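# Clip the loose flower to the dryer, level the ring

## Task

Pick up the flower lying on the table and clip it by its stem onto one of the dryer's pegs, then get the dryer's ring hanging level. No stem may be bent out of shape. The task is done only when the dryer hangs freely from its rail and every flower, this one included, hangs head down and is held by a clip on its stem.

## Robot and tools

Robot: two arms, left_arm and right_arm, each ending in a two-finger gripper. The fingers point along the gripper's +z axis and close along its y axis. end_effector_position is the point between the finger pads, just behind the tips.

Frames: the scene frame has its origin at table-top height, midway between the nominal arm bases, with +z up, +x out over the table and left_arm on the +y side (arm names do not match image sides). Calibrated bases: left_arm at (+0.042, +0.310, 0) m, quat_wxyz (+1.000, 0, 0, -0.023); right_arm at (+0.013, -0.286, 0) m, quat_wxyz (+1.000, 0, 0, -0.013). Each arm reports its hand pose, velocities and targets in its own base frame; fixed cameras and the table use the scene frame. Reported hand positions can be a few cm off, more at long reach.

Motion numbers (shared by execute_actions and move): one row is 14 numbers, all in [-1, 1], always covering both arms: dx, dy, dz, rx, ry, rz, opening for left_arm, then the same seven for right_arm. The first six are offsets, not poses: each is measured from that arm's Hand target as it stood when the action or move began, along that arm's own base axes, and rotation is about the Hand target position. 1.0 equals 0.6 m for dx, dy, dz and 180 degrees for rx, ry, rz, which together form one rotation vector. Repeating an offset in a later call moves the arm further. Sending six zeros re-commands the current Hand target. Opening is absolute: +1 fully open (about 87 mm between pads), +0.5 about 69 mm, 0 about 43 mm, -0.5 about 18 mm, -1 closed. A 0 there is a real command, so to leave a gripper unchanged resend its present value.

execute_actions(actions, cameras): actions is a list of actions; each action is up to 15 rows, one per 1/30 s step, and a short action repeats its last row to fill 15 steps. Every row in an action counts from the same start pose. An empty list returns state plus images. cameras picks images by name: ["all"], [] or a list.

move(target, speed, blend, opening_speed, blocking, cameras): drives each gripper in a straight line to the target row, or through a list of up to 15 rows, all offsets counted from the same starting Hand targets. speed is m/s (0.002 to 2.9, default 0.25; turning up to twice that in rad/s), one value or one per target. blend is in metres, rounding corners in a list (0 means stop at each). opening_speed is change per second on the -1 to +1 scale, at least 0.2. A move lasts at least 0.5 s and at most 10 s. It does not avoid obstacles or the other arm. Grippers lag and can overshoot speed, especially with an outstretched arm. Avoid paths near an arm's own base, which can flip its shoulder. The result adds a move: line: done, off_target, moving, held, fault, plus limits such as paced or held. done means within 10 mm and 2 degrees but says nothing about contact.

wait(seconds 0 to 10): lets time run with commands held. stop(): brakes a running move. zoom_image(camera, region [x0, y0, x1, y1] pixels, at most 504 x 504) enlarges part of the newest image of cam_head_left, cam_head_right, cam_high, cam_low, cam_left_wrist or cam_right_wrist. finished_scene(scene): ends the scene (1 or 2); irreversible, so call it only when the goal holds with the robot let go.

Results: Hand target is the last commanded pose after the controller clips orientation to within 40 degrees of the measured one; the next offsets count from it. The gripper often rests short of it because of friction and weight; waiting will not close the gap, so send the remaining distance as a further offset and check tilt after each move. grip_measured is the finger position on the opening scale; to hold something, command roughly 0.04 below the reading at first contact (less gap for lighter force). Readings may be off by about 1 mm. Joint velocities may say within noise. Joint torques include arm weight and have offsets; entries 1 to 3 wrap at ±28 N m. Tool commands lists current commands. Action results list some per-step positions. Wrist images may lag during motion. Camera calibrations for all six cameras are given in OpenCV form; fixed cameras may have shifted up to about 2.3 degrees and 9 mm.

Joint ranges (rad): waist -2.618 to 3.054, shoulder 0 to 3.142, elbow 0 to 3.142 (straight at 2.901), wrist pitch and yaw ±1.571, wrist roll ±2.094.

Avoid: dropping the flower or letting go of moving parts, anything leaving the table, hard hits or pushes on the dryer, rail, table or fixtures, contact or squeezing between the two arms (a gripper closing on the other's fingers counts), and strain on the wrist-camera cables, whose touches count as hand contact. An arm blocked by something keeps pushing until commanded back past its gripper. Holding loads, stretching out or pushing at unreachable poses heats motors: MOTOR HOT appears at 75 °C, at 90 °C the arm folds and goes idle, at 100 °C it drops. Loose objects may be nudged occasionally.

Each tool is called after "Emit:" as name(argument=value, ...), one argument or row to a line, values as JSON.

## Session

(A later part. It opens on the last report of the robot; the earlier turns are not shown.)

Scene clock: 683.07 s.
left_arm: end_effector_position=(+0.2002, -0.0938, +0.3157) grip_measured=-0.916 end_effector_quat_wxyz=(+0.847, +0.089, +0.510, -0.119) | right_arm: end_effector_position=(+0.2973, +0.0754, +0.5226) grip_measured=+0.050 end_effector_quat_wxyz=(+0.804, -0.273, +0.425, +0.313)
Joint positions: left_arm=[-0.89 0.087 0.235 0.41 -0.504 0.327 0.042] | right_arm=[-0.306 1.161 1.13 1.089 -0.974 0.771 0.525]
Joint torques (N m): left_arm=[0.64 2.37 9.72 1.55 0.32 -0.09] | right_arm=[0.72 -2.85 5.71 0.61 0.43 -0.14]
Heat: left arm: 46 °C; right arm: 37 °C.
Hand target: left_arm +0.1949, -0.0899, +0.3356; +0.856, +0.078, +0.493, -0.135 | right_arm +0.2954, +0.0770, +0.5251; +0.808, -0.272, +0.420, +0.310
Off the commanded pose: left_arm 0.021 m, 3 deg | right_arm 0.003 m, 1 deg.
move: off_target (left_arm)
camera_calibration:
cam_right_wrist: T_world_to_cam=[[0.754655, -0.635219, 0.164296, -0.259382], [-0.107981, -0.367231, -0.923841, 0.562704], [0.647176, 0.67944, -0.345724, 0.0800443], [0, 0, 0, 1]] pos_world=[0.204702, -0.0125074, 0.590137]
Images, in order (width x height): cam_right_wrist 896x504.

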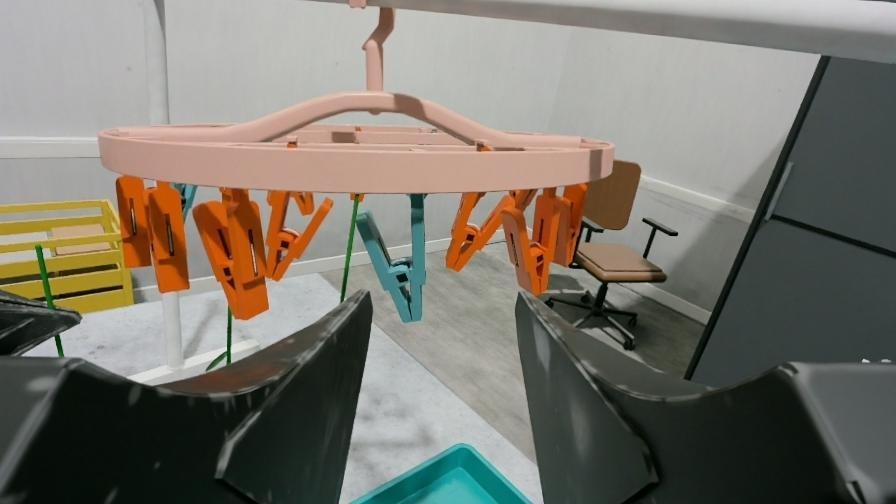

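Emit:
move(
  target=[0,0,0,0,0,0,-0.95, 0.03,0.07,-0.005,0,0,0,0.05],
  speed=0.12,
  cameras=["cam_right_wrist"],
)

Scene clock: 688.83 s.
left_arm: end_effector_position=(+0.2002, -0.0938, +0.3157) grip_measured=-0.916 end_effector_quat_wxyz=(+0.847, +0.089, +0.510, -0.119) | right_arm: end_effector_position=(+0.3221, +0.1174, +0.5085) grip_measured=+0.050 end_effector_quat_wxyz=(+0.798, -0.267, +0.436, +0.319)
Joint positions: left_arm=[-0.89 0.087 0.235 0.41 -0.504 0.327 0.042] | right_arm=[-0.084 1.161 1.13 0.83 -0.843 0.484 0.525]
Joint torques (N m): left_arm=[0.64 2.37 9.72 1.55 0.32 -0.09] | right_arm=[0.76 -4.14 8.25 1.06 0.34 -0.15]
Heat: left arm: 47 °C; right arm: 37 °C.
Hand target: left_arm +0.1949, -0.0899, +0.3356; +0.856, +0.078, +0.493, -0.135 | right_arm +0.3134, +0.1190, +0.5221; +0.808, -0.272, +0.420, +0.310
Off the commanded pose: left_arm 0.021 m, 3 deg | right_arm 0.016 m, 3 deg.
move: off_target (left_arm, right_arm)
camera_calibration:
cam_right_wrist: T_world_to_cam=[[0.76097, -0.633751, 0.138869, -0.238438], [-0.134546, -0.363544, -0.92181, 0.574835], [0.634682, 0.682785, -0.361915, 0.0425712], [0, 0, 0, 1]] pos_world=[0.231767, 0.0288006, 0.578407]
Images, in order (width x height): cam_right_wrist 896x504.

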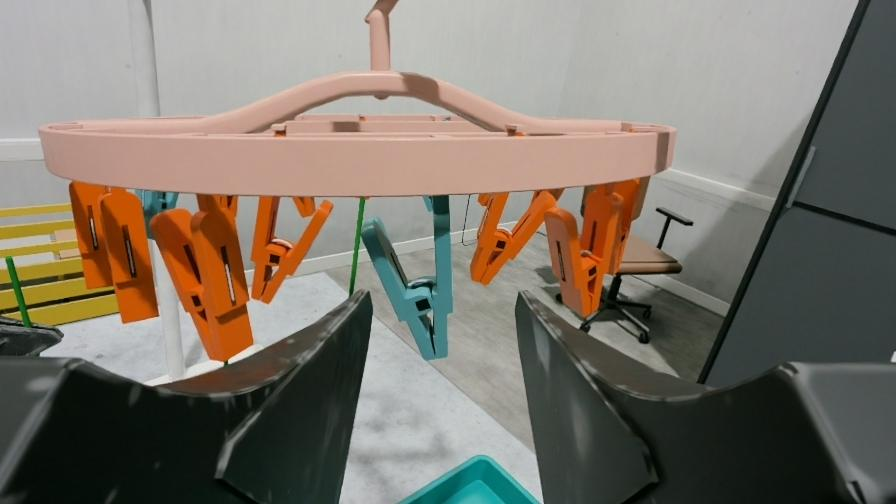

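Emit:
move(
  target=[0,0,0,0,0,0,-0.95, 0.0115,0.0543,0.0108,0,0,0,0.05],
  speed=0.07,
  cameras=["cam_right_wrist"],
)

Scene clock: 695.03 s.
left_arm: end_effector_position=(+0.2002, -0.0938, +0.3157) grip_measured=-0.916 end_effector_quat_wxyz=(+0.847, +0.089, +0.510, -0.119) | right_arm: end_effector_position=(+0.3228, +0.1510, +0.5178) grip_measured=+0.050 end_effector_quat_wxyz=(+0.800, -0.271, +0.431, +0.317)
Joint positions: left_arm=[-0.89 0.087 0.235 0.41 -0.504 0.327 0.042] | right_arm=[0.072 1.161 1.184 0.68 -0.732 0.33 0.525]
Joint torques (N m): left_arm=[0.64 2.37 9.7 1.55 0.31 -0.09] | right_arm=[0.69 -2.37 8.94 1.26 0.31 -0.11]
Heat: left arm: 47 °C; right arm: 37 °C.
Hand target: left_arm +0.1949, -0.0899, +0.3356; +0.856, +0.078, +0.493, -0.135 | right_arm +0.3203, +0.1516, +0.5285; +0.808, -0.272, +0.420, +0.310
Off the commanded pose: left_arm 0.021 m, 3 deg | right_arm 0.011 m, 2 deg.
move: off_target (left_arm, right_arm)
camera_calibration:
cam_right_wrist: T_world_to_cam=[[0.759631, -0.632413, 0.151706, -0.225428], [-0.121598, -0.367265, -0.922134, 0.592287], [0.638885, 0.682034, -0.355885, 0.0181293], [0, 0, 0, 1]] pos_world=[0.23168, 0.0625976, 0.586818]
Images, in order (width x height): cam_right_wrist 896x504.

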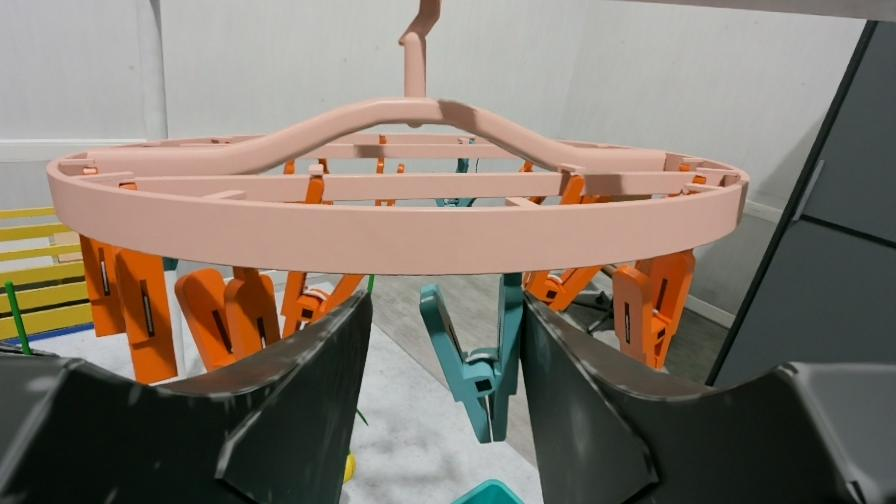

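Emit:
move(
  target=[
    [0,0,0,0,0,0,-0.95, 0,0,0,0,0,0,-0.3],
    [0,0,0,0,0,0,-0.95, -0.0307,0.0238,0,0,0,-0.036,-0.3],
    [0,0,0,0,0,0,-0.95, -0.0578,0.052,0,0,0,-0.072,-0.3],
    [0,0,0,0,0,0,-0.95, -0.0807,0.0837,0,0,0,-0.108,-0.3],
    [0,0,0,0,0,0,-0.95, -0.0807,0.0837,0,0,0,-0.108,0.05],
    [0,0,0,0,0,0,-0.95, -0.1768,0.0177,0,0,0,-0.108,0.05],
    [0,0,0,0,0,0,-0.95, -0.067,-0.0733,0,0,0,-0.0167,0.05],
  ],
  speed=[0.06,0.07,0.07,0.07,0.07,0.12,0.15],
  blend=[0,0.02,0.02,0,0,0.02,0],
  opening_speed=0.6,
  cameras=["cam_right_wrist", "cam_high"],
)

Scene clock: 707.17 s.
left_arm: end_effector_position=(+0.2002, -0.0938, +0.3157) grip_measured=-0.916 end_effector_quat_wxyz=(+0.847, +0.089, +0.510, -0.119) | right_arm: end_effector_position=(+0.2783, +0.1089, +0.5299) grip_measured=+0.050 end_effector_quat_wxyz=(+0.816, -0.259, +0.427, +0.289)
Joint positions: left_arm=[-0.89 0.087 0.235 0.41 -0.504 0.327 0.042] | right_arm=[-0.118 0.998 1.113 0.707 -0.819 0.461 0.525]
Joint torques (N m): left_arm=[0.64 2.37 9.7 1.55 0.32 -0.09] | right_arm=[-0.55 -0.12 5.86 1.2 0.14 0.07]
Heat: left arm: 47 °C; right arm: 37 °C.
Hand target: left_arm +0.1949, -0.0899, +0.3356; +0.856, +0.078, +0.493, -0.135 | right_arm +0.2800, +0.1075, +0.5285; +0.816, -0.261, +0.427, +0.289
Off the commanded pose: left_arm 0.021 m, 3 deg | right_arm 0.003 m, 0 deg.
move: off_target (left_arm)
camera_calibration:
cam_right_wrist: T_world_to_cam=[[0.714562, -0.67938, 0.166867, -0.210408], [-0.119202, -0.353281, -0.927892, 0.583462], [0.689342, 0.643145, -0.333425, 0.0577633], [0, 0, 0, 1]] pos_world=[0.180081, 0.0260285, 0.59576]
Images, in order (width x height): cam_high 504x504, cam_right_wrist 896x504.

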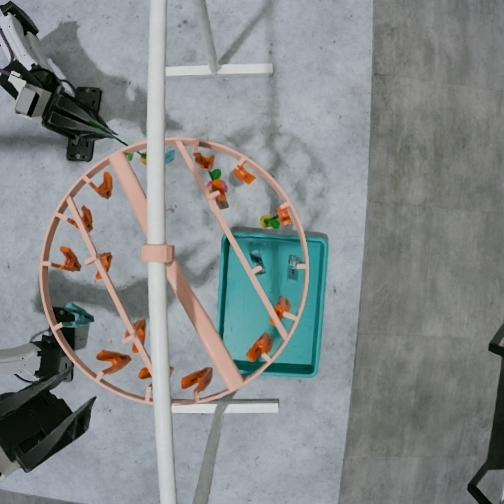

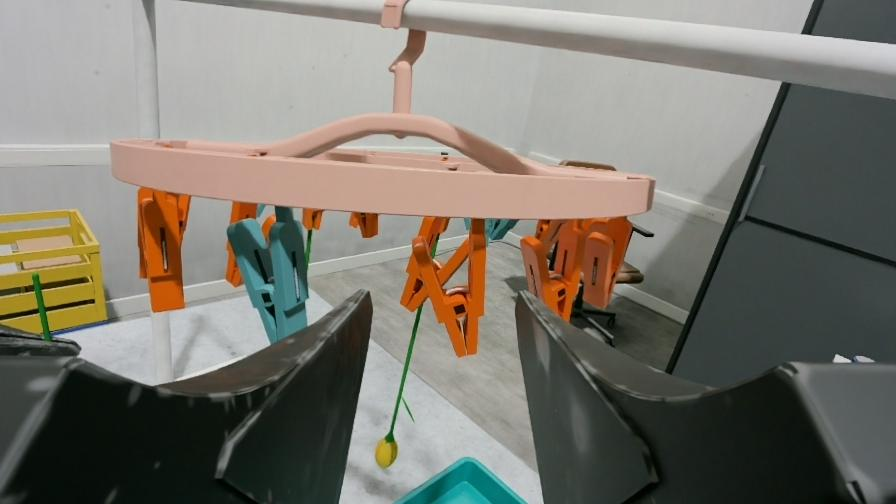

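Emit:
move(
  target=[0,0,0,0,0,0,-0.95, 0.0417,0.0425,-0.003,0,0,0,0.05],
  speed=0.1,
  cameras=["cam_right_wrist"],
)

Scene clock: 710.87 s.
left_arm: end_effector_position=(+0.2002, -0.0938, +0.3157) grip_measured=-0.916 end_effector_quat_wxyz=(+0.847, +0.089, +0.510, -0.119) | right_arm: end_effector_position=(+0.3064, +0.1325, +0.5169) grip_measured=+0.050 end_effector_quat_wxyz=(+0.809, -0.260, +0.437, +0.295)
Joint positions: left_arm=[-0.89 0.087 0.235 0.41 -0.504 0.327 0.042] | right_arm=[0.016 1.072 1.131 0.649 -0.735 0.334 0.525]
Joint torques (N m): left_arm=[0.64 2.39 9.72 1.55 0.31 -0.09] | right_arm=[0.72 -1.25 8.81 1.24 0.3 -0.11]
Heat: left arm: 47 °C; right arm: 37 °C.
Hand target: left_arm +0.1949, -0.0899, +0.3356; +0.856, +0.078, +0.493, -0.135 | right_arm +0.3052, +0.1331, +0.5266; +0.816, -0.261, +0.427, +0.289
Off the commanded pose: left_arm 0.021 m, 3 deg | right_arm 0.010 m, 2 deg.
move: off_target (left_arm)
camera_calibration:
cam_right_wrist: T_world_to_cam=[[0.724842, -0.671583, 0.153557, -0.20968], [-0.1382, -0.360114, -0.922615, 0.587073], [0.674911, 0.647529, -0.353839, 0.0332986], [0, 0, 0, 1]] pos_world=[0.210645, 0.049034, 0.585622]
Images, in order (width x height): cam_right_wrist 896x504.

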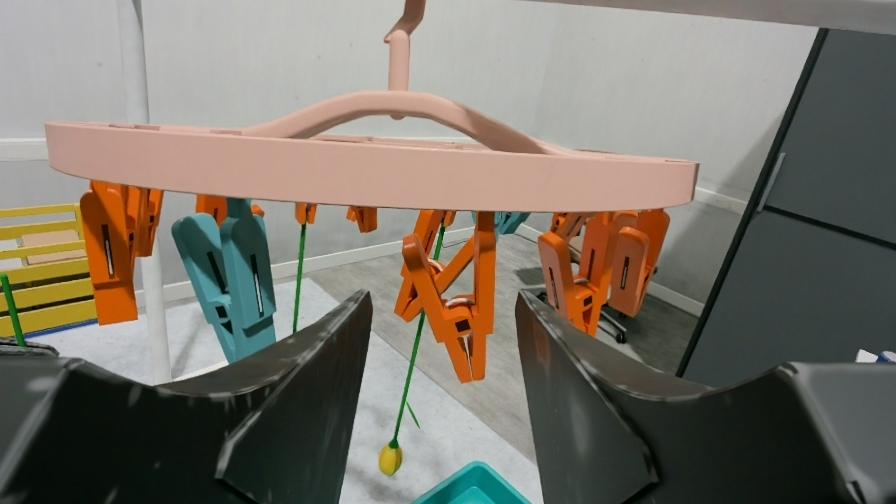

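Emit:
move(
  target=[0,0,0,0,0,0,-0.95, 0.0315,0.0353,0.0067,0,0,0,0.05],
  speed=0.06,
  cameras=["cam_right_wrist"],
)

Scene clock: 714.53 s.
left_arm: end_effector_position=(+0.2002, -0.0938, +0.3157) grip_measured=-0.916 end_effector_quat_wxyz=(+0.847, +0.089, +0.510, -0.119) | right_arm: end_effector_position=(+0.3247, +0.1537, +0.5212) grip_measured=+0.050 end_effector_quat_wxyz=(+0.809, -0.261, +0.436, +0.295)
Joint positions: left_arm=[-0.89 0.087 0.235 0.41 -0.504 0.327 0.042] | right_arm=[0.114 1.144 1.198 0.603 -0.659 0.251 0.525]
Joint torques (N m): left_arm=[0.65 2.37 9.72 1.55 0.31 -0.09] | right_arm=[0.7 -1.77 8.95 1.34 0.26 -0.12]
Heat: left arm: 47 °C; right arm: 37 °C.
Hand target: left_arm +0.1949, -0.0899, +0.3356; +0.856, +0.078, +0.493, -0.135 | right_arm +0.3241, +0.1542, +0.5306; +0.816, -0.261, +0.427, +0.289
Off the commanded pose: left_arm 0.021 m, 3 deg | right_arm 0.009 m, 2 deg.
move: off_target (left_arm)
camera_calibration:
cam_right_wrist: T_world_to_cam=[[0.724769, -0.671144, 0.155805, -0.210482], [-0.136259, -0.361291, -0.922444, 0.600658], [0.675384, 0.647329, -0.353302, 0.00836531], [0, 0, 0, 1]] pos_world=[0.228746, 0.0703331, 0.589823]
Images, in order (width x height): cam_right_wrist 896x504.

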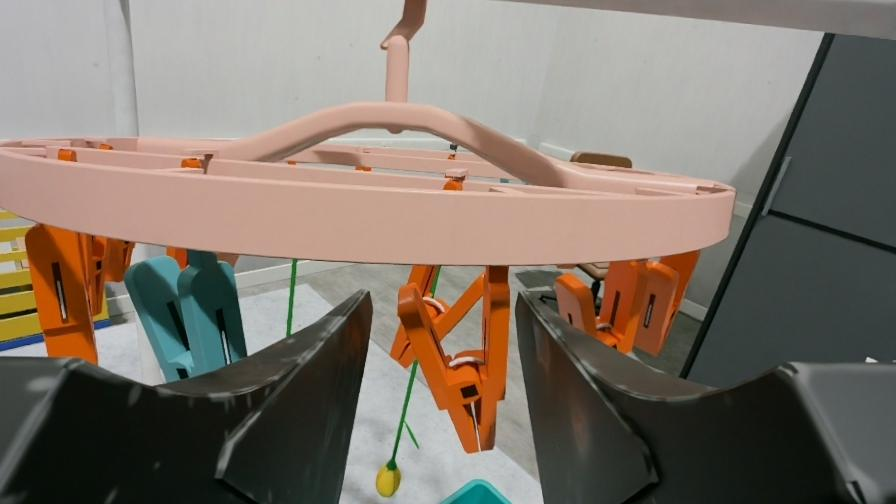

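Emit:
move(
  target=[
    [0.0168,-0.2602,0.024,0,0,0,-0.95, 0,0,0,0,0,0,-0.46],
    [0.0618,-0.5285,0.0657,0,0,0,-0.95, 0,0,0,0,0,0,-0.46],
    [0.1735,-0.5668,0.104,0,0,0,-0.95, 0,0,0,0,0,0,-0.46],
  ],
  speed=[0.16,0.16,0.08],
  blend=[0.03,0.02,0],
  opening_speed=0.6,
  cameras=["cam_left_wrist", "cam_right_wrist"],
)

Scene clock: 726.87 s.
left_arm: end_effector_position=(+0.2973, -0.4253, +0.3866) grip_measured=-0.916 end_effector_quat_wxyz=(+0.852, +0.087, +0.503, -0.120) | right_arm: end_effector_position=(+0.3251, +0.1533, +0.5212) grip_measured=-0.433 end_effector_quat_wxyz=(+0.810, -0.260, +0.436, +0.294)
Joint positions: left_arm=[-1.233 1.88 1.335 1.281 -0.775 0.596 0.042] | right_arm=[0.114 1.144 1.198 0.603 -0.656 0.25 0.283]
Joint torques (N m): left_arm=[0.46 -7.3 9.61 1.21 0.45 -0.11] | right_arm=[0.7 -1.73 8.99 1.34 0.25 -0.12]
Heat: left arm: 47 °C; right arm: 37 °C.
Hand target: left_arm +0.2990, -0.4301, +0.3979; +0.856, +0.078, +0.493, -0.135 | right_arm +0.3241, +0.1542, +0.5306; +0.816, -0.261, +0.427, +0.289
Off the commanded pose: left_arm 0.012 m, 2 deg | right_arm 0.009 m, 1 deg.
move: off_target (left_arm); blend cut to 0 m at target 1
camera_calibration:
cam_left_wrist: T_world_to_cam=[[-0.263251, -0.964713, -0.00527925, -0.327735], [-0.339979, 0.0978918, -0.935324, 0.528695], [0.902836, -0.24443, -0.353752, -0.0869101], [0, 0, 0, 1]] pos_world=[0.171934, -0.389169, 0.462026]
cam_right_wrist: T_world_to_cam=[[0.72283, -0.673437, 0.154918, -0.209637], [-0.137517, -0.359886, -0.922806, 0.601017], [0.677204, 0.645728, -0.352746, 0.00772693], [0, 0, 0, 1]] pos_world=[0.22895, 0.0701306, 0.589824]
Images, in order (width x height): cam_left_wrist 896x504, cam_right_wrist 896x504.

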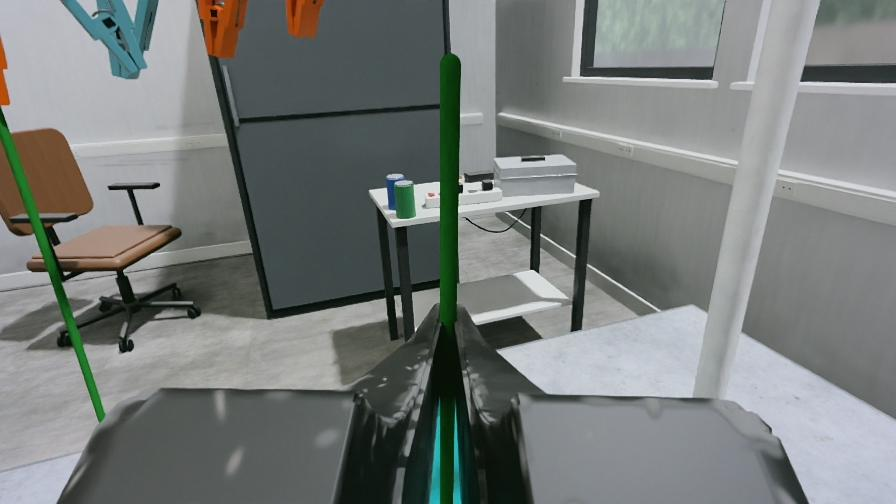

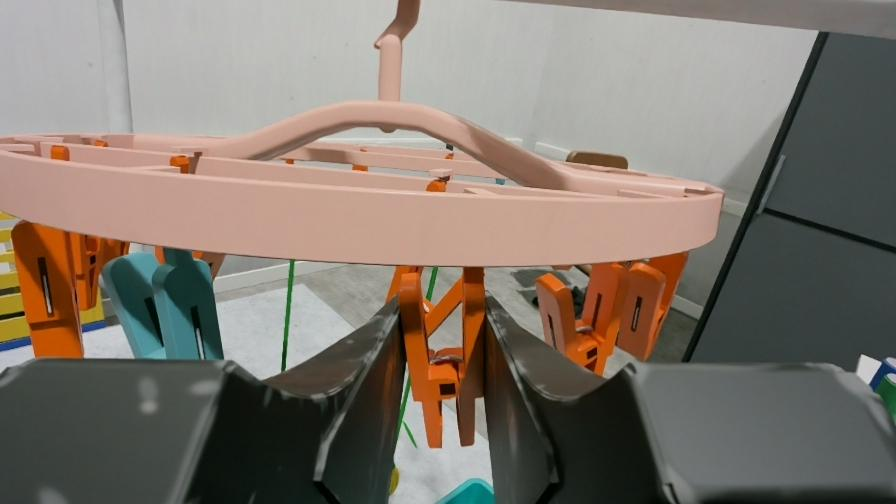

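Emit:
move(
  target=[0.0428,-0.0245,0.0362,0,0,0,-0.95, 0,0,0,0,0,0,-0.46],
  speed=0.06,
  cameras=["cam_left_wrist", "cam_right_wrist"],
)

Emit:
zoom_image(
  camera="cam_right_wrist",
  region=[390, 390, 510, 504],
)

Emit:
zoom_image(
  camera="cam_left_wrist",
  region=[360, 0, 540, 150],
)

Scene clock: 732.07 s.
left_arm: end_effector_position=(+0.3224, -0.4410, +0.4084) grip_measured=-0.916 end_effector_quat_wxyz=(+0.852, +0.086, +0.503, -0.121) | right_arm: end_effector_position=(+0.3251, +0.1533, +0.5212) grip_measured=-0.433 end_effector_quat_wxyz=(+0.810, -0.260, +0.436, +0.294)
Joint positions: left_arm=[-1.189 1.94 1.512 1.137 -0.742 0.553 0.042] | right_arm=[0.114 1.144 1.198 0.603 -0.656 0.25 0.283]
Joint torques (N m): left_arm=[0.58 -7.94 9.83 1.24 0.43 -0.11] | right_arm=[0.72 -1.77 9.01 1.33 0.22 -0.12]
Heat: left arm: 48 °C; right arm: 37 °C.
Hand target: left_arm +0.3248, -0.4447, +0.4196; +0.856, +0.078, +0.493, -0.135 | right_arm +0.3241, +0.1542, +0.5306; +0.816, -0.261, +0.427, +0.289
Off the commanded pose: left_arm 0.012 m, 2 deg | right_arm 0.009 m, 1 deg.
move: off_target (left_arm)
camera_calibration:
cam_left_wrist: T_world_to_cam=[[-0.264202, -0.964463, -0.00298123, -0.336659], [-0.340187, 0.0960814, -0.935436, 0.558519], [0.90248, -0.24613, -0.353482, -0.106464], [0, 0, 0, 1]] pos_world=[0.197137, -0.404563, 0.483822]
cam_right_wrist: T_world_to_cam=[[0.72283, -0.673437, 0.154918, -0.209637], [-0.137517, -0.359886, -0.922806, 0.601017], [0.677204, 0.645728, -0.352746, 0.00772693], [0, 0, 0, 1]] pos_world=[0.22895, 0.0701306, 0.589824]
Images, in order (width x height): cam_left_wrist 896x504, cam_right_wrist 896x504.

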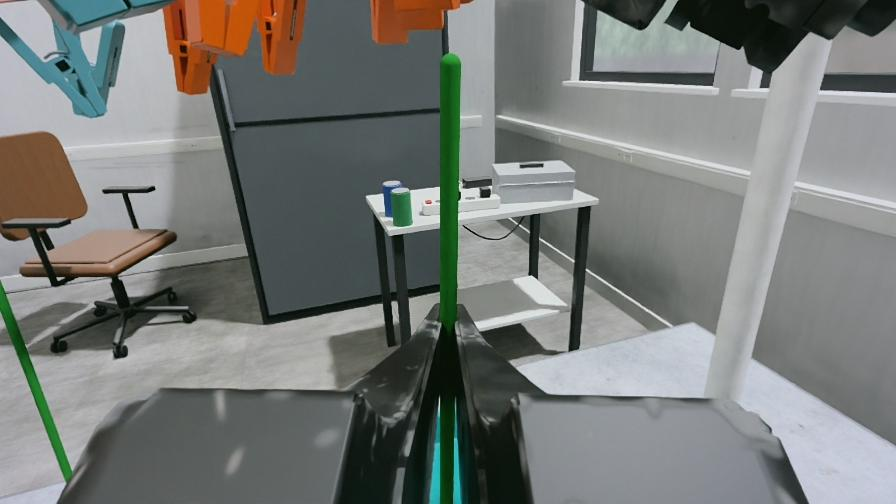

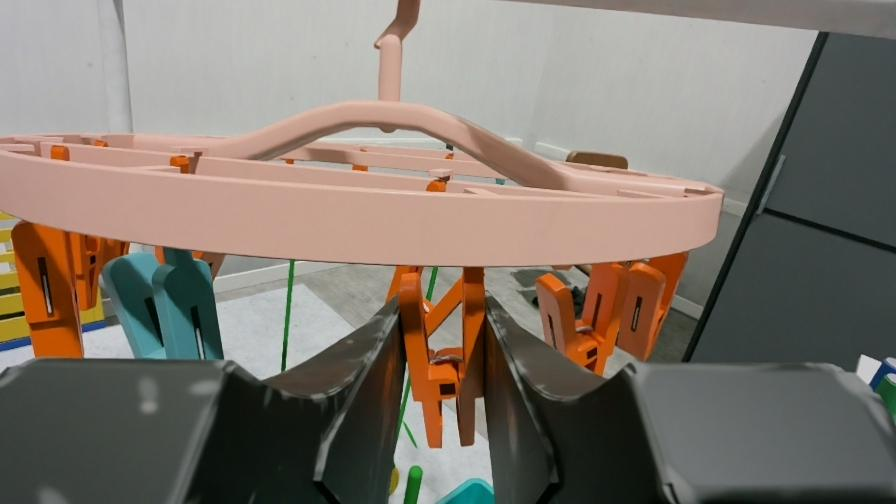

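Scaled by 4.200 from the camera's 896x504 image, which has a finer 1280x720 frame.

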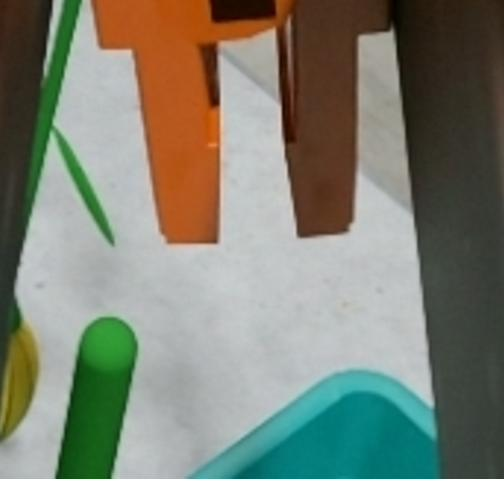

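Scaled by 2.800 from the camera's 896x504 image, which has a finer 1280x720 frame.

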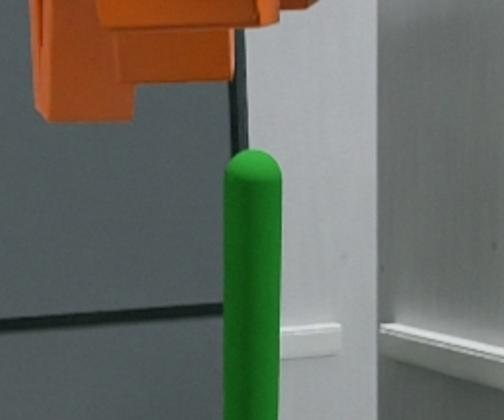

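Emit:
move(
  target=[0.0245,-0.0005,0.0,0,0,0,-0.95, 0,0,0,0,0,0,-0.46],
  speed=0.05,
  cameras=["cam_left_wrist", "cam_right_wrist"],
)

Emit:
zoom_image(
  camera="cam_right_wrist",
  region=[390, 390, 510, 504],
)

Emit:
zoom_image(
  camera="cam_left_wrist",
  region=[360, 0, 540, 150],
)

Scene clock: 745.67 s.
left_arm: end_effector_position=(+0.3373, -0.4410, +0.4081) grip_measured=-0.916 end_effector_quat_wxyz=(+0.852, +0.086, +0.503, -0.120) | right_arm: end_effector_position=(+0.3251, +0.1533, +0.5212) grip_measured=-0.433 end_effector_quat_wxyz=(+0.810, -0.260, +0.436, +0.294)
Joint positions: left_arm=[-1.157 1.959 1.542 1.107 -0.719 0.526 0.042] | right_arm=[0.114 1.144 1.198 0.603 -0.656 0.25 0.283]
Joint torques (N m): left_arm=[0.51 -8.09 9.94 1.28 0.42 -0.11] | right_arm=[0.66 -1.76 9.01 1.35 0.24 -0.12]
Heat: left arm: 50 °C; right arm: 37 °C.
Hand target: left_arm +0.3395, -0.4450, +0.4195; +0.856, +0.078, +0.493, -0.135 | right_arm +0.3241, +0.1542, +0.5306; +0.816, -0.261, +0.427, +0.289
Off the commanded pose: left_arm 0.012 m, 2 deg | right_arm 0.009 m, 1 deg.
move: off_target (left_arm)
camera_calibration:
cam_left_wrist: T_world_to_cam=[[-0.263075, -0.96477, -0.00323573, -0.333257], [-0.340898, 0.0960931, -0.935176, 0.563462], [0.902541, -0.244918, -0.354168, -0.119245], [0, 0, 0, 1]] pos_world=[0.212035, -0.404866, 0.483625]
cam_right_wrist: T_world_to_cam=[[0.72283, -0.673437, 0.154918, -0.209637], [-0.137517, -0.359886, -0.922806, 0.601017], [0.677204, 0.645728, -0.352746, 0.00772693], [0, 0, 0, 1]] pos_world=[0.22895, 0.0701306, 0.589824]
Images, in order (width x height): cam_left_wrist 896x504, cam_right_wrist 896x504.

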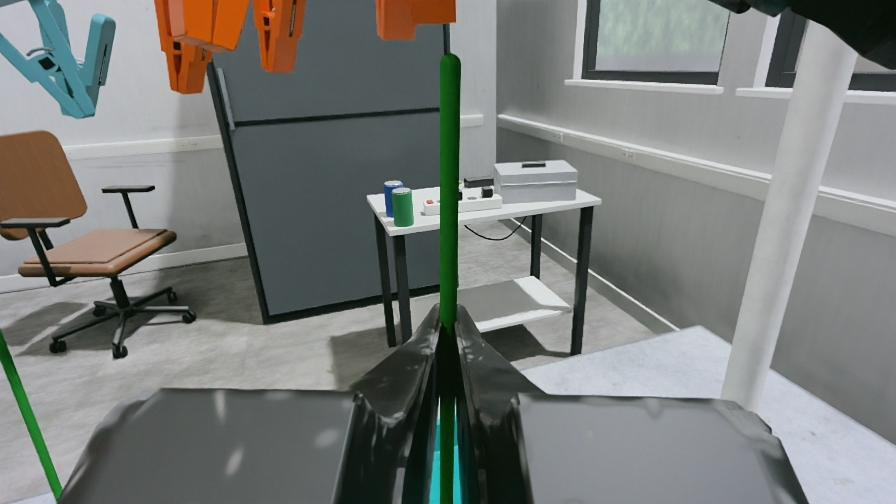

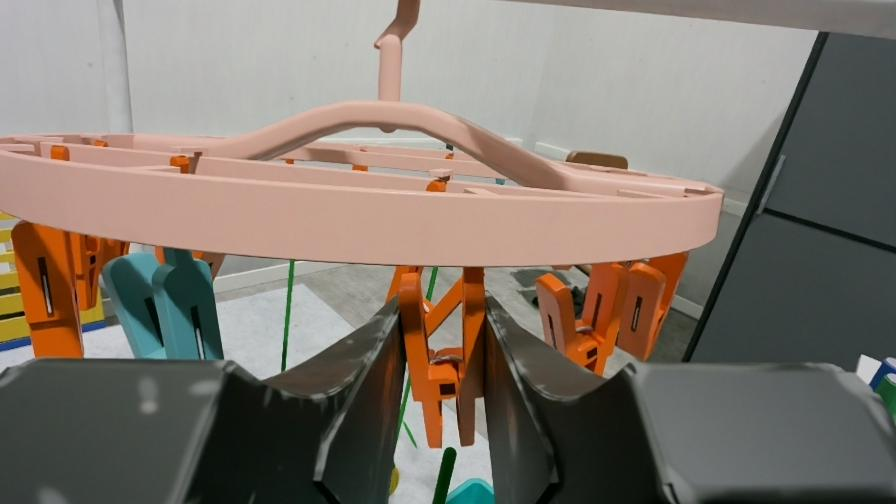

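Scaled by 4.200 from the camera's 896x504 image, which has a finer 1280x720 frame.

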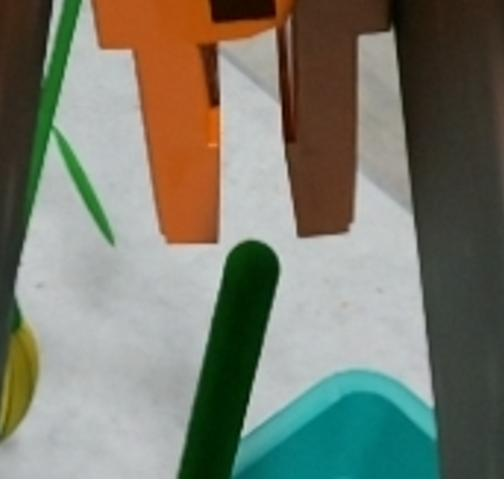

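Scaled by 2.800 from the camera's 896x504 image, which has a finer 1280x720 frame.

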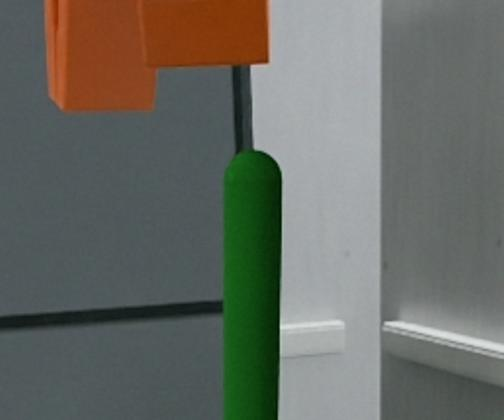

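Emit:
move(
  target=[0,0,0,0,0,0,-0.95, 0.0097,-0.009,0,0.0273,0.0336,0.025,-0.46],
  speed=0.05,
  cameras=["cam_right_wrist"],
)

Emit:
zoom_image(
  camera="cam_right_wrist",
  region=[390, 390, 510, 504],
)

Scene clock: 753.63 s.
left_arm: end_effector_position=(+0.3372, -0.4412, +0.4081) grip_measured=-0.916 end_effector_quat_wxyz=(+0.852, +0.086, +0.503, -0.120) | right_arm: end_effector_position=(+0.3310, +0.1517, +0.5206) grip_measured=-0.433 end_effector_quat_wxyz=(+0.784, -0.224, +0.457, +0.356)
Joint positions: left_arm=[-1.157 1.959 1.542 1.107 -0.718 0.526 0.042] | right_arm=[0.083 1.18 1.218 0.629 -0.678 0.43 0.283]
Joint torques (N m): left_arm=[0.51 -8.09 9.96 1.28 0.42 -0.11] | right_arm=[-0.77 -1.89 8.9 1.48 0.09 0.08]
Heat: left arm: 49 °C; right arm: 37 °C.
Hand target: left_arm +0.3395, -0.4450, +0.4196; +0.856, +0.078, +0.493, -0.135 | right_arm +0.3299, +0.1488, +0.5307; +0.791, -0.227, +0.446, +0.352
Off the commanded pose: left_arm 0.012 m, 2 deg | right_arm 0.010 m, 2 deg.
move: off_target (left_arm)
camera_calibration:
cam_right_wrist: T_world_to_cam=[[0.779916, -0.625706, 0.0149352, -0.168155], [-0.216175, -0.291693, -0.931764, 0.621029], [0.587367, 0.723469, -0.362758, 0.0276789], [0, 0, 0, 1]] pos_world=[0.24914, 0.0559097, 0.591204]
Images, in order (width x height): cam_right_wrist 896x504.

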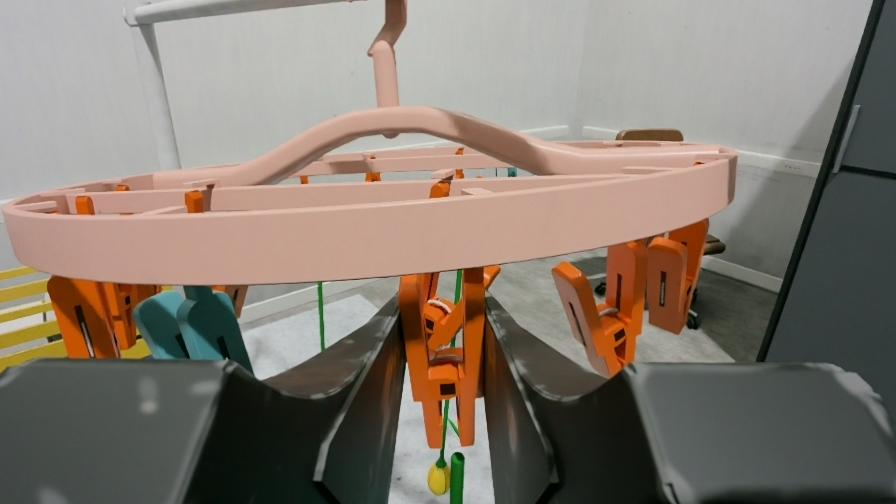

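Scaled by 4.200 from the camera's 896x504 image, which has a finer 1280x720 frame.

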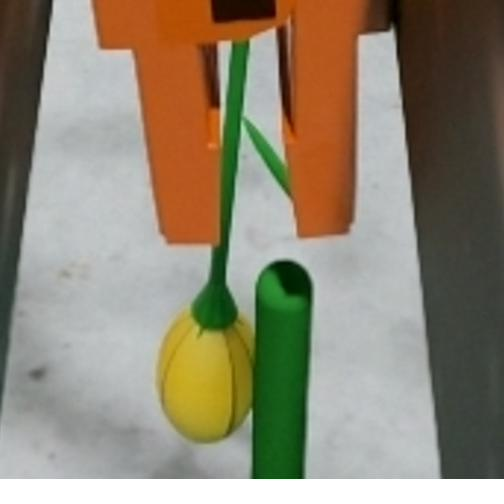

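Emit:
move(
  target=[0,0,0,0,0,0,-0.95, 0.001,-0.0035,-0.0233,0,0,0,-0.46],
  speed=0.04,
  cameras=["cam_right_wrist", "cam_left_wrist"],
)

Emit:
zoom_image(
  camera="cam_right_wrist",
  region=[390, 390, 510, 504],
)

Emit:
zoom_image(
  camera="cam_left_wrist",
  region=[360, 0, 540, 150],
)

Scene clock: 757.77 s.
left_arm: end_effector_position=(+0.3372, -0.4412, +0.4081) grip_measured=-0.916 end_effector_quat_wxyz=(+0.852, +0.086, +0.503, -0.120) | right_arm: end_effector_position=(+0.3312, +0.1503, +0.5150) grip_measured=-0.433 end_effector_quat_wxyz=(+0.787, -0.227, +0.450, +0.355)
Joint positions: left_arm=[-1.157 1.959 1.542 1.107 -0.718 0.526 0.042] | right_arm=[0.075 1.18 1.181 0.688 -0.687 0.438 0.283]
Joint torques (N m): left_arm=[0.53 -8.08 9.95 1.28 0.42 -0.11] | right_arm=[-0.87 -3 6.15 1.44 0.12 0.07]
Heat: left arm: 49 °C; right arm: 37 °C.
Hand target: left_arm +0.3395, -0.4450, +0.4196; +0.856, +0.078, +0.493, -0.135 | right_arm +0.3305, +0.1468, +0.5166; +0.791, -0.227, +0.446, +0.352
Off the commanded pose: left_arm 0.012 m, 2 deg | right_arm 0.004 m, 1 deg.
move: off_target (left_arm)
camera_calibration:
cam_left_wrist: T_world_to_cam=[[-0.263634, -0.964618, -0.00298325, -0.333197], [-0.341, 0.096089, -0.935139, 0.563464], [0.902339, -0.245518, -0.354267, -0.119398], [0, 0, 0, 1]] pos_world=[0.212037, -0.404864, 0.483625]
cam_right_wrist: T_world_to_cam=[[0.781362, -0.623459, 0.0277816, -0.176561], [-0.199278, -0.291439, -0.935602, 0.611819], [0.591406, 0.725508, -0.351961, 0.0193187], [0, 0, 0, 1]] pos_world=[0.248455, 0.0542138, 0.584124]
Images, in order (width x height): cam_left_wrist 896x504, cam_right_wrist 896x504.

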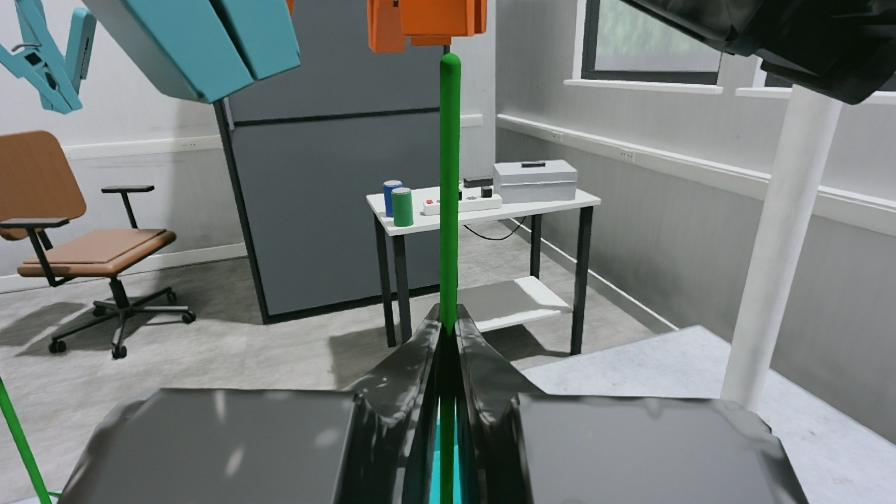

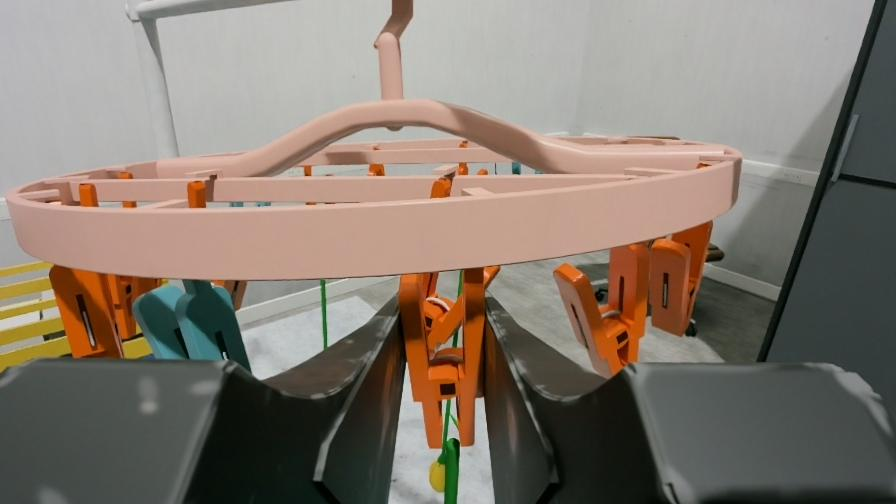

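Scaled by 4.200 from the camera's 896x504 image, which has a finer 1280x720 frame.

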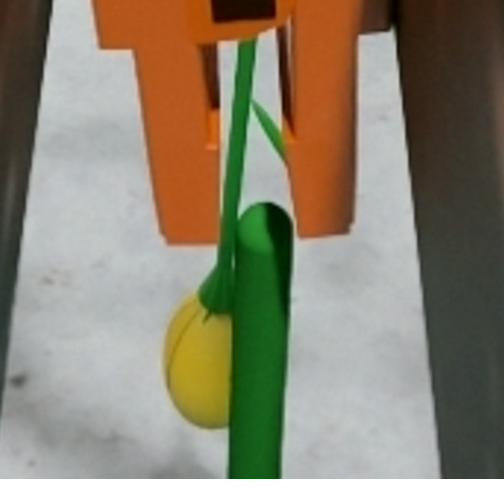

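Scaled by 2.800 from the camera's 896x504 image, which has a finer 1280x720 frame.

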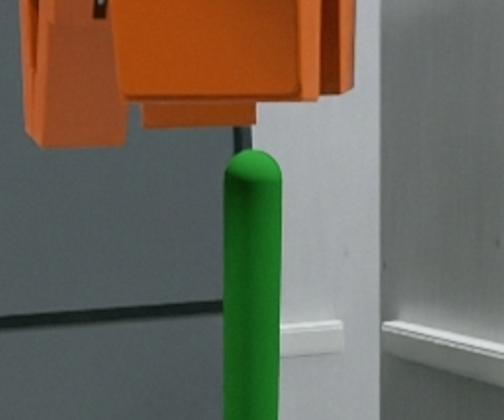

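Emit:
move(
  target=[0,0,0,0,0,0,-0.95, -0.0012,-0.0017,-0.0225,0,0,0,-0.46],
  speed=0.04,
  cameras=["cam_right_wrist", "cam_left_wrist"],
)

Emit:
zoom_image(
  camera="cam_right_wrist",
  region=[390, 390, 510, 504],
)

Emit:
zoom_image(
  camera="cam_left_wrist",
  region=[360, 0, 540, 150],
)

Scene clock: 761.40 s.
left_arm: end_effector_position=(+0.3374, -0.4417, +0.4073) grip_measured=-0.916 end_effector_quat_wxyz=(+0.851, +0.088, +0.504, -0.119) | right_arm: end_effector_position=(+0.3344, +0.1504, +0.4995) grip_measured=-0.433 end_effector_quat_wxyz=(+0.786, -0.227, +0.452, +0.357)
Joint positions: left_arm=[-1.157 1.959 1.542 1.102 -0.718 0.526 0.042] | right_arm=[0.074 1.18 1.121 0.747 -0.69 0.443 0.283]
Joint torques (N m): left_arm=[0.53 -8.1 9.92 1.34 0.42 -0.11] | right_arm=[-1.05 -4.38 5.98 1.38 0.11 0.05]
Heat: left arm: 49 °C; right arm: 37 °C.
Hand target: left_arm +0.3395, -0.4450, +0.4195; +0.856, +0.078, +0.493, -0.135 | right_arm +0.3297, +0.1458, +0.5032; +0.791, -0.227, +0.446, +0.352
Off the commanded pose: left_arm 0.013 m, 3 deg | right_arm 0.008 m, 1 deg.
move: off_target (left_arm)
camera_calibration:
cam_left_wrist: T_world_to_cam=[[-0.264273, -0.964422, -0.00709306, -0.331694], [-0.342402, 0.100696, -0.934142, 0.564875], [0.901621, -0.244439, -0.356831, -0.118213], [0, 0, 0, 1]] pos_world=[0.21234, -0.40567, 0.483138]
cam_right_wrist: T_world_to_cam=[[0.78314, -0.621382, 0.0240101, -0.17756], [-0.202671, -0.291552, -0.934838, 0.598699], [0.587892, 0.727242, -0.354262, 0.0140286], [0, 0, 0, 1]] pos_world=[0.252146, 0.054017, 0.568919]
Images, in order (width x height): cam_left_wrist 896x504, cam_right_wrist 896x504.

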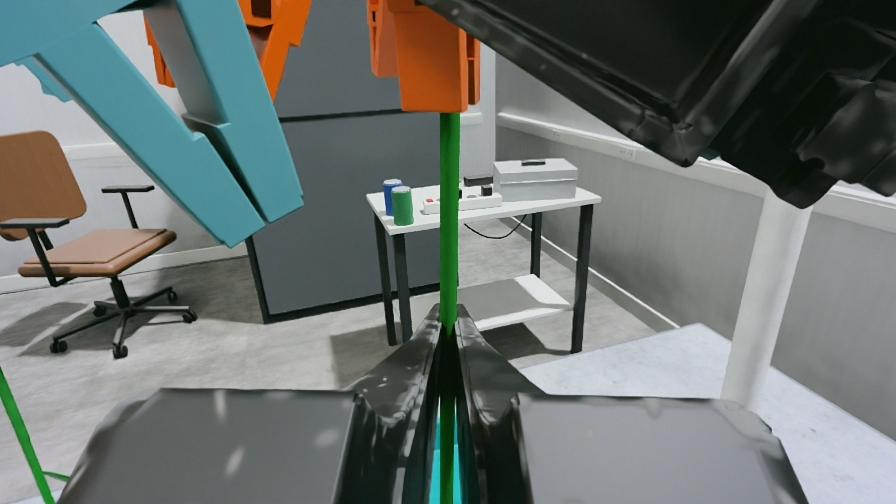

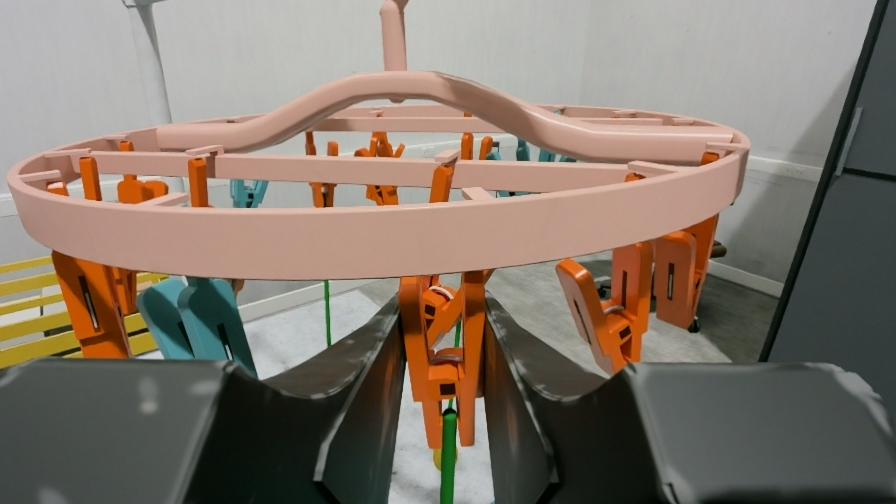

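Scaled by 4.200 from the camera's 896x504 image, which has a finer 1280x720 frame.

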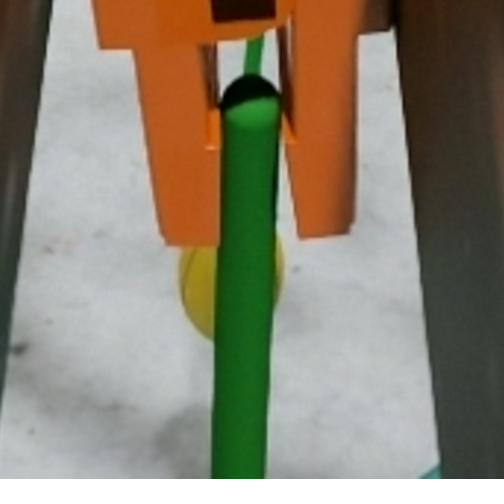

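Scaled by 2.800 from the camera's 896x504 image, which has a finer 1280x720 frame.

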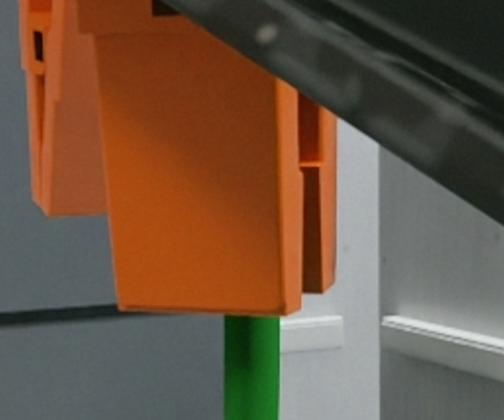

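Emit:
move(
  target=[
    [0,0,0,0,0,0,-0.95, 0,0,0,0,0,0,-0.1],
    [0,0,0,0,0,0,-0.95, -0.0785,-0.097,0.02,0,0,0,-0.1],
    [0,0,0,0,0,0,-0.35, -0.0785,-0.097,0.02,0,0,0,-0.1],
    [-0.133,0.045,-0.02,0,0,0,-0.35, -0.0785,-0.097,0.02,0,0,0,-0.1],
  ],
  speed=[0.08,0.1,0.08,0.08],
  opening_speed=0.35,
  cameras=["cam_left_wrist", "cam_right_wrist"],
)

Scene clock: 771.97 s.
left_arm: end_effector_position=(+0.2653, -0.4343, +0.3878) grip_measured=-0.350 end_effector_quat_wxyz=(+0.850, +0.102, +0.501, -0.127) | right_arm: end_effector_position=(+0.2850, +0.0883, +0.5150) grip_measured=-0.100 end_effector_quat_wxyz=(+0.789, -0.222, +0.449, +0.355)
Joint positions: left_arm=[-1.309 1.863 1.314 1.308 -0.803 0.652 0.325] | right_arm=[-0.249 1.059 1.06 0.933 -0.902 0.778 0.45]
Joint torques (N m): left_arm=[-0.55 -12.31 5.34 1.48 0.07 0.18] | right_arm=[-0.57 -1.65 5.87 1.01 0.19 0.06]
Heat: left arm: 49 °C; right arm: 37 °C.
Hand target: left_arm +0.2596, -0.4180, +0.4076; +0.856, +0.078, +0.493, -0.135 | right_arm +0.2826, +0.0876, +0.5153; +0.791, -0.227, +0.446, +0.352
Off the commanded pose: left_arm 0.026 m, 3 deg | right_arm 0.003 m, 1 deg.
move: off_target (left_arm); target 3's new opening was sent with left_arm's hand 0.013 m and 3 deg from that target
camera_calibration:
cam_left_wrist: T_world_to_cam=[[-0.290766, -0.95646, -0.0252903, -0.326256], [-0.332584, 0.12582, -0.934643, 0.529703], [0.89713, -0.263351, -0.354688, -0.0661883], [0, 0, 0, 1]] pos_world=[0.140686, -0.396129, 0.463355]
cam_right_wrist: T_world_to_cam=[[0.777932, -0.627926, 0.0230386, -0.175327], [-0.199596, -0.281712, -0.938509, 0.585282], [0.595805, 0.725498, -0.344485, 0.0865209], [0, 0, 0, 1]] pos_world=[0.201663, -0.00798213, 0.583137]
Images, in order (width x height): cam_left_wrist 896x504, cam_right_wrist 896x504.

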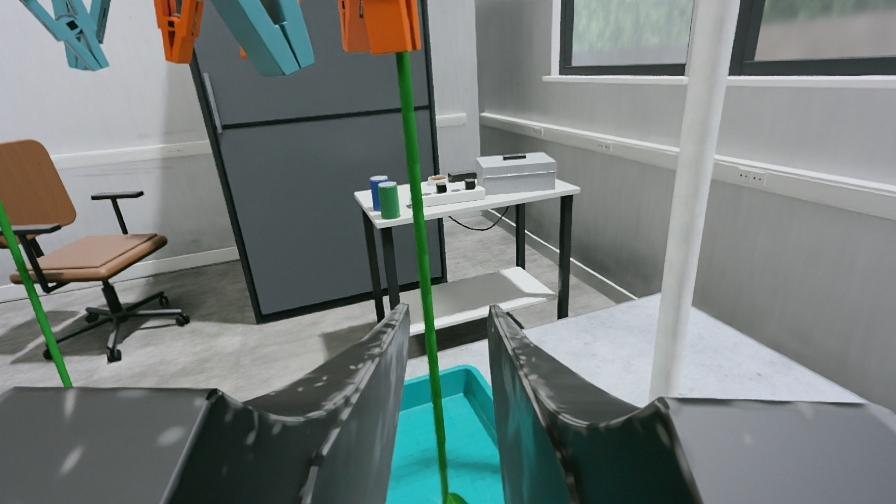

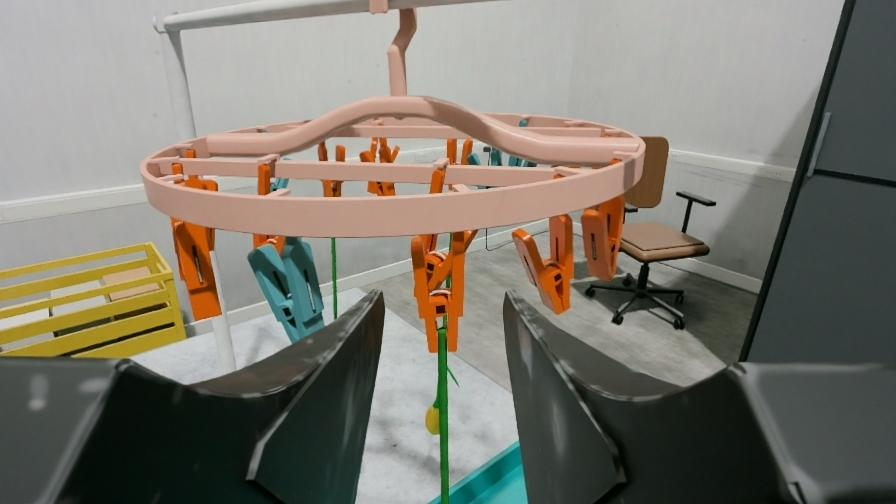

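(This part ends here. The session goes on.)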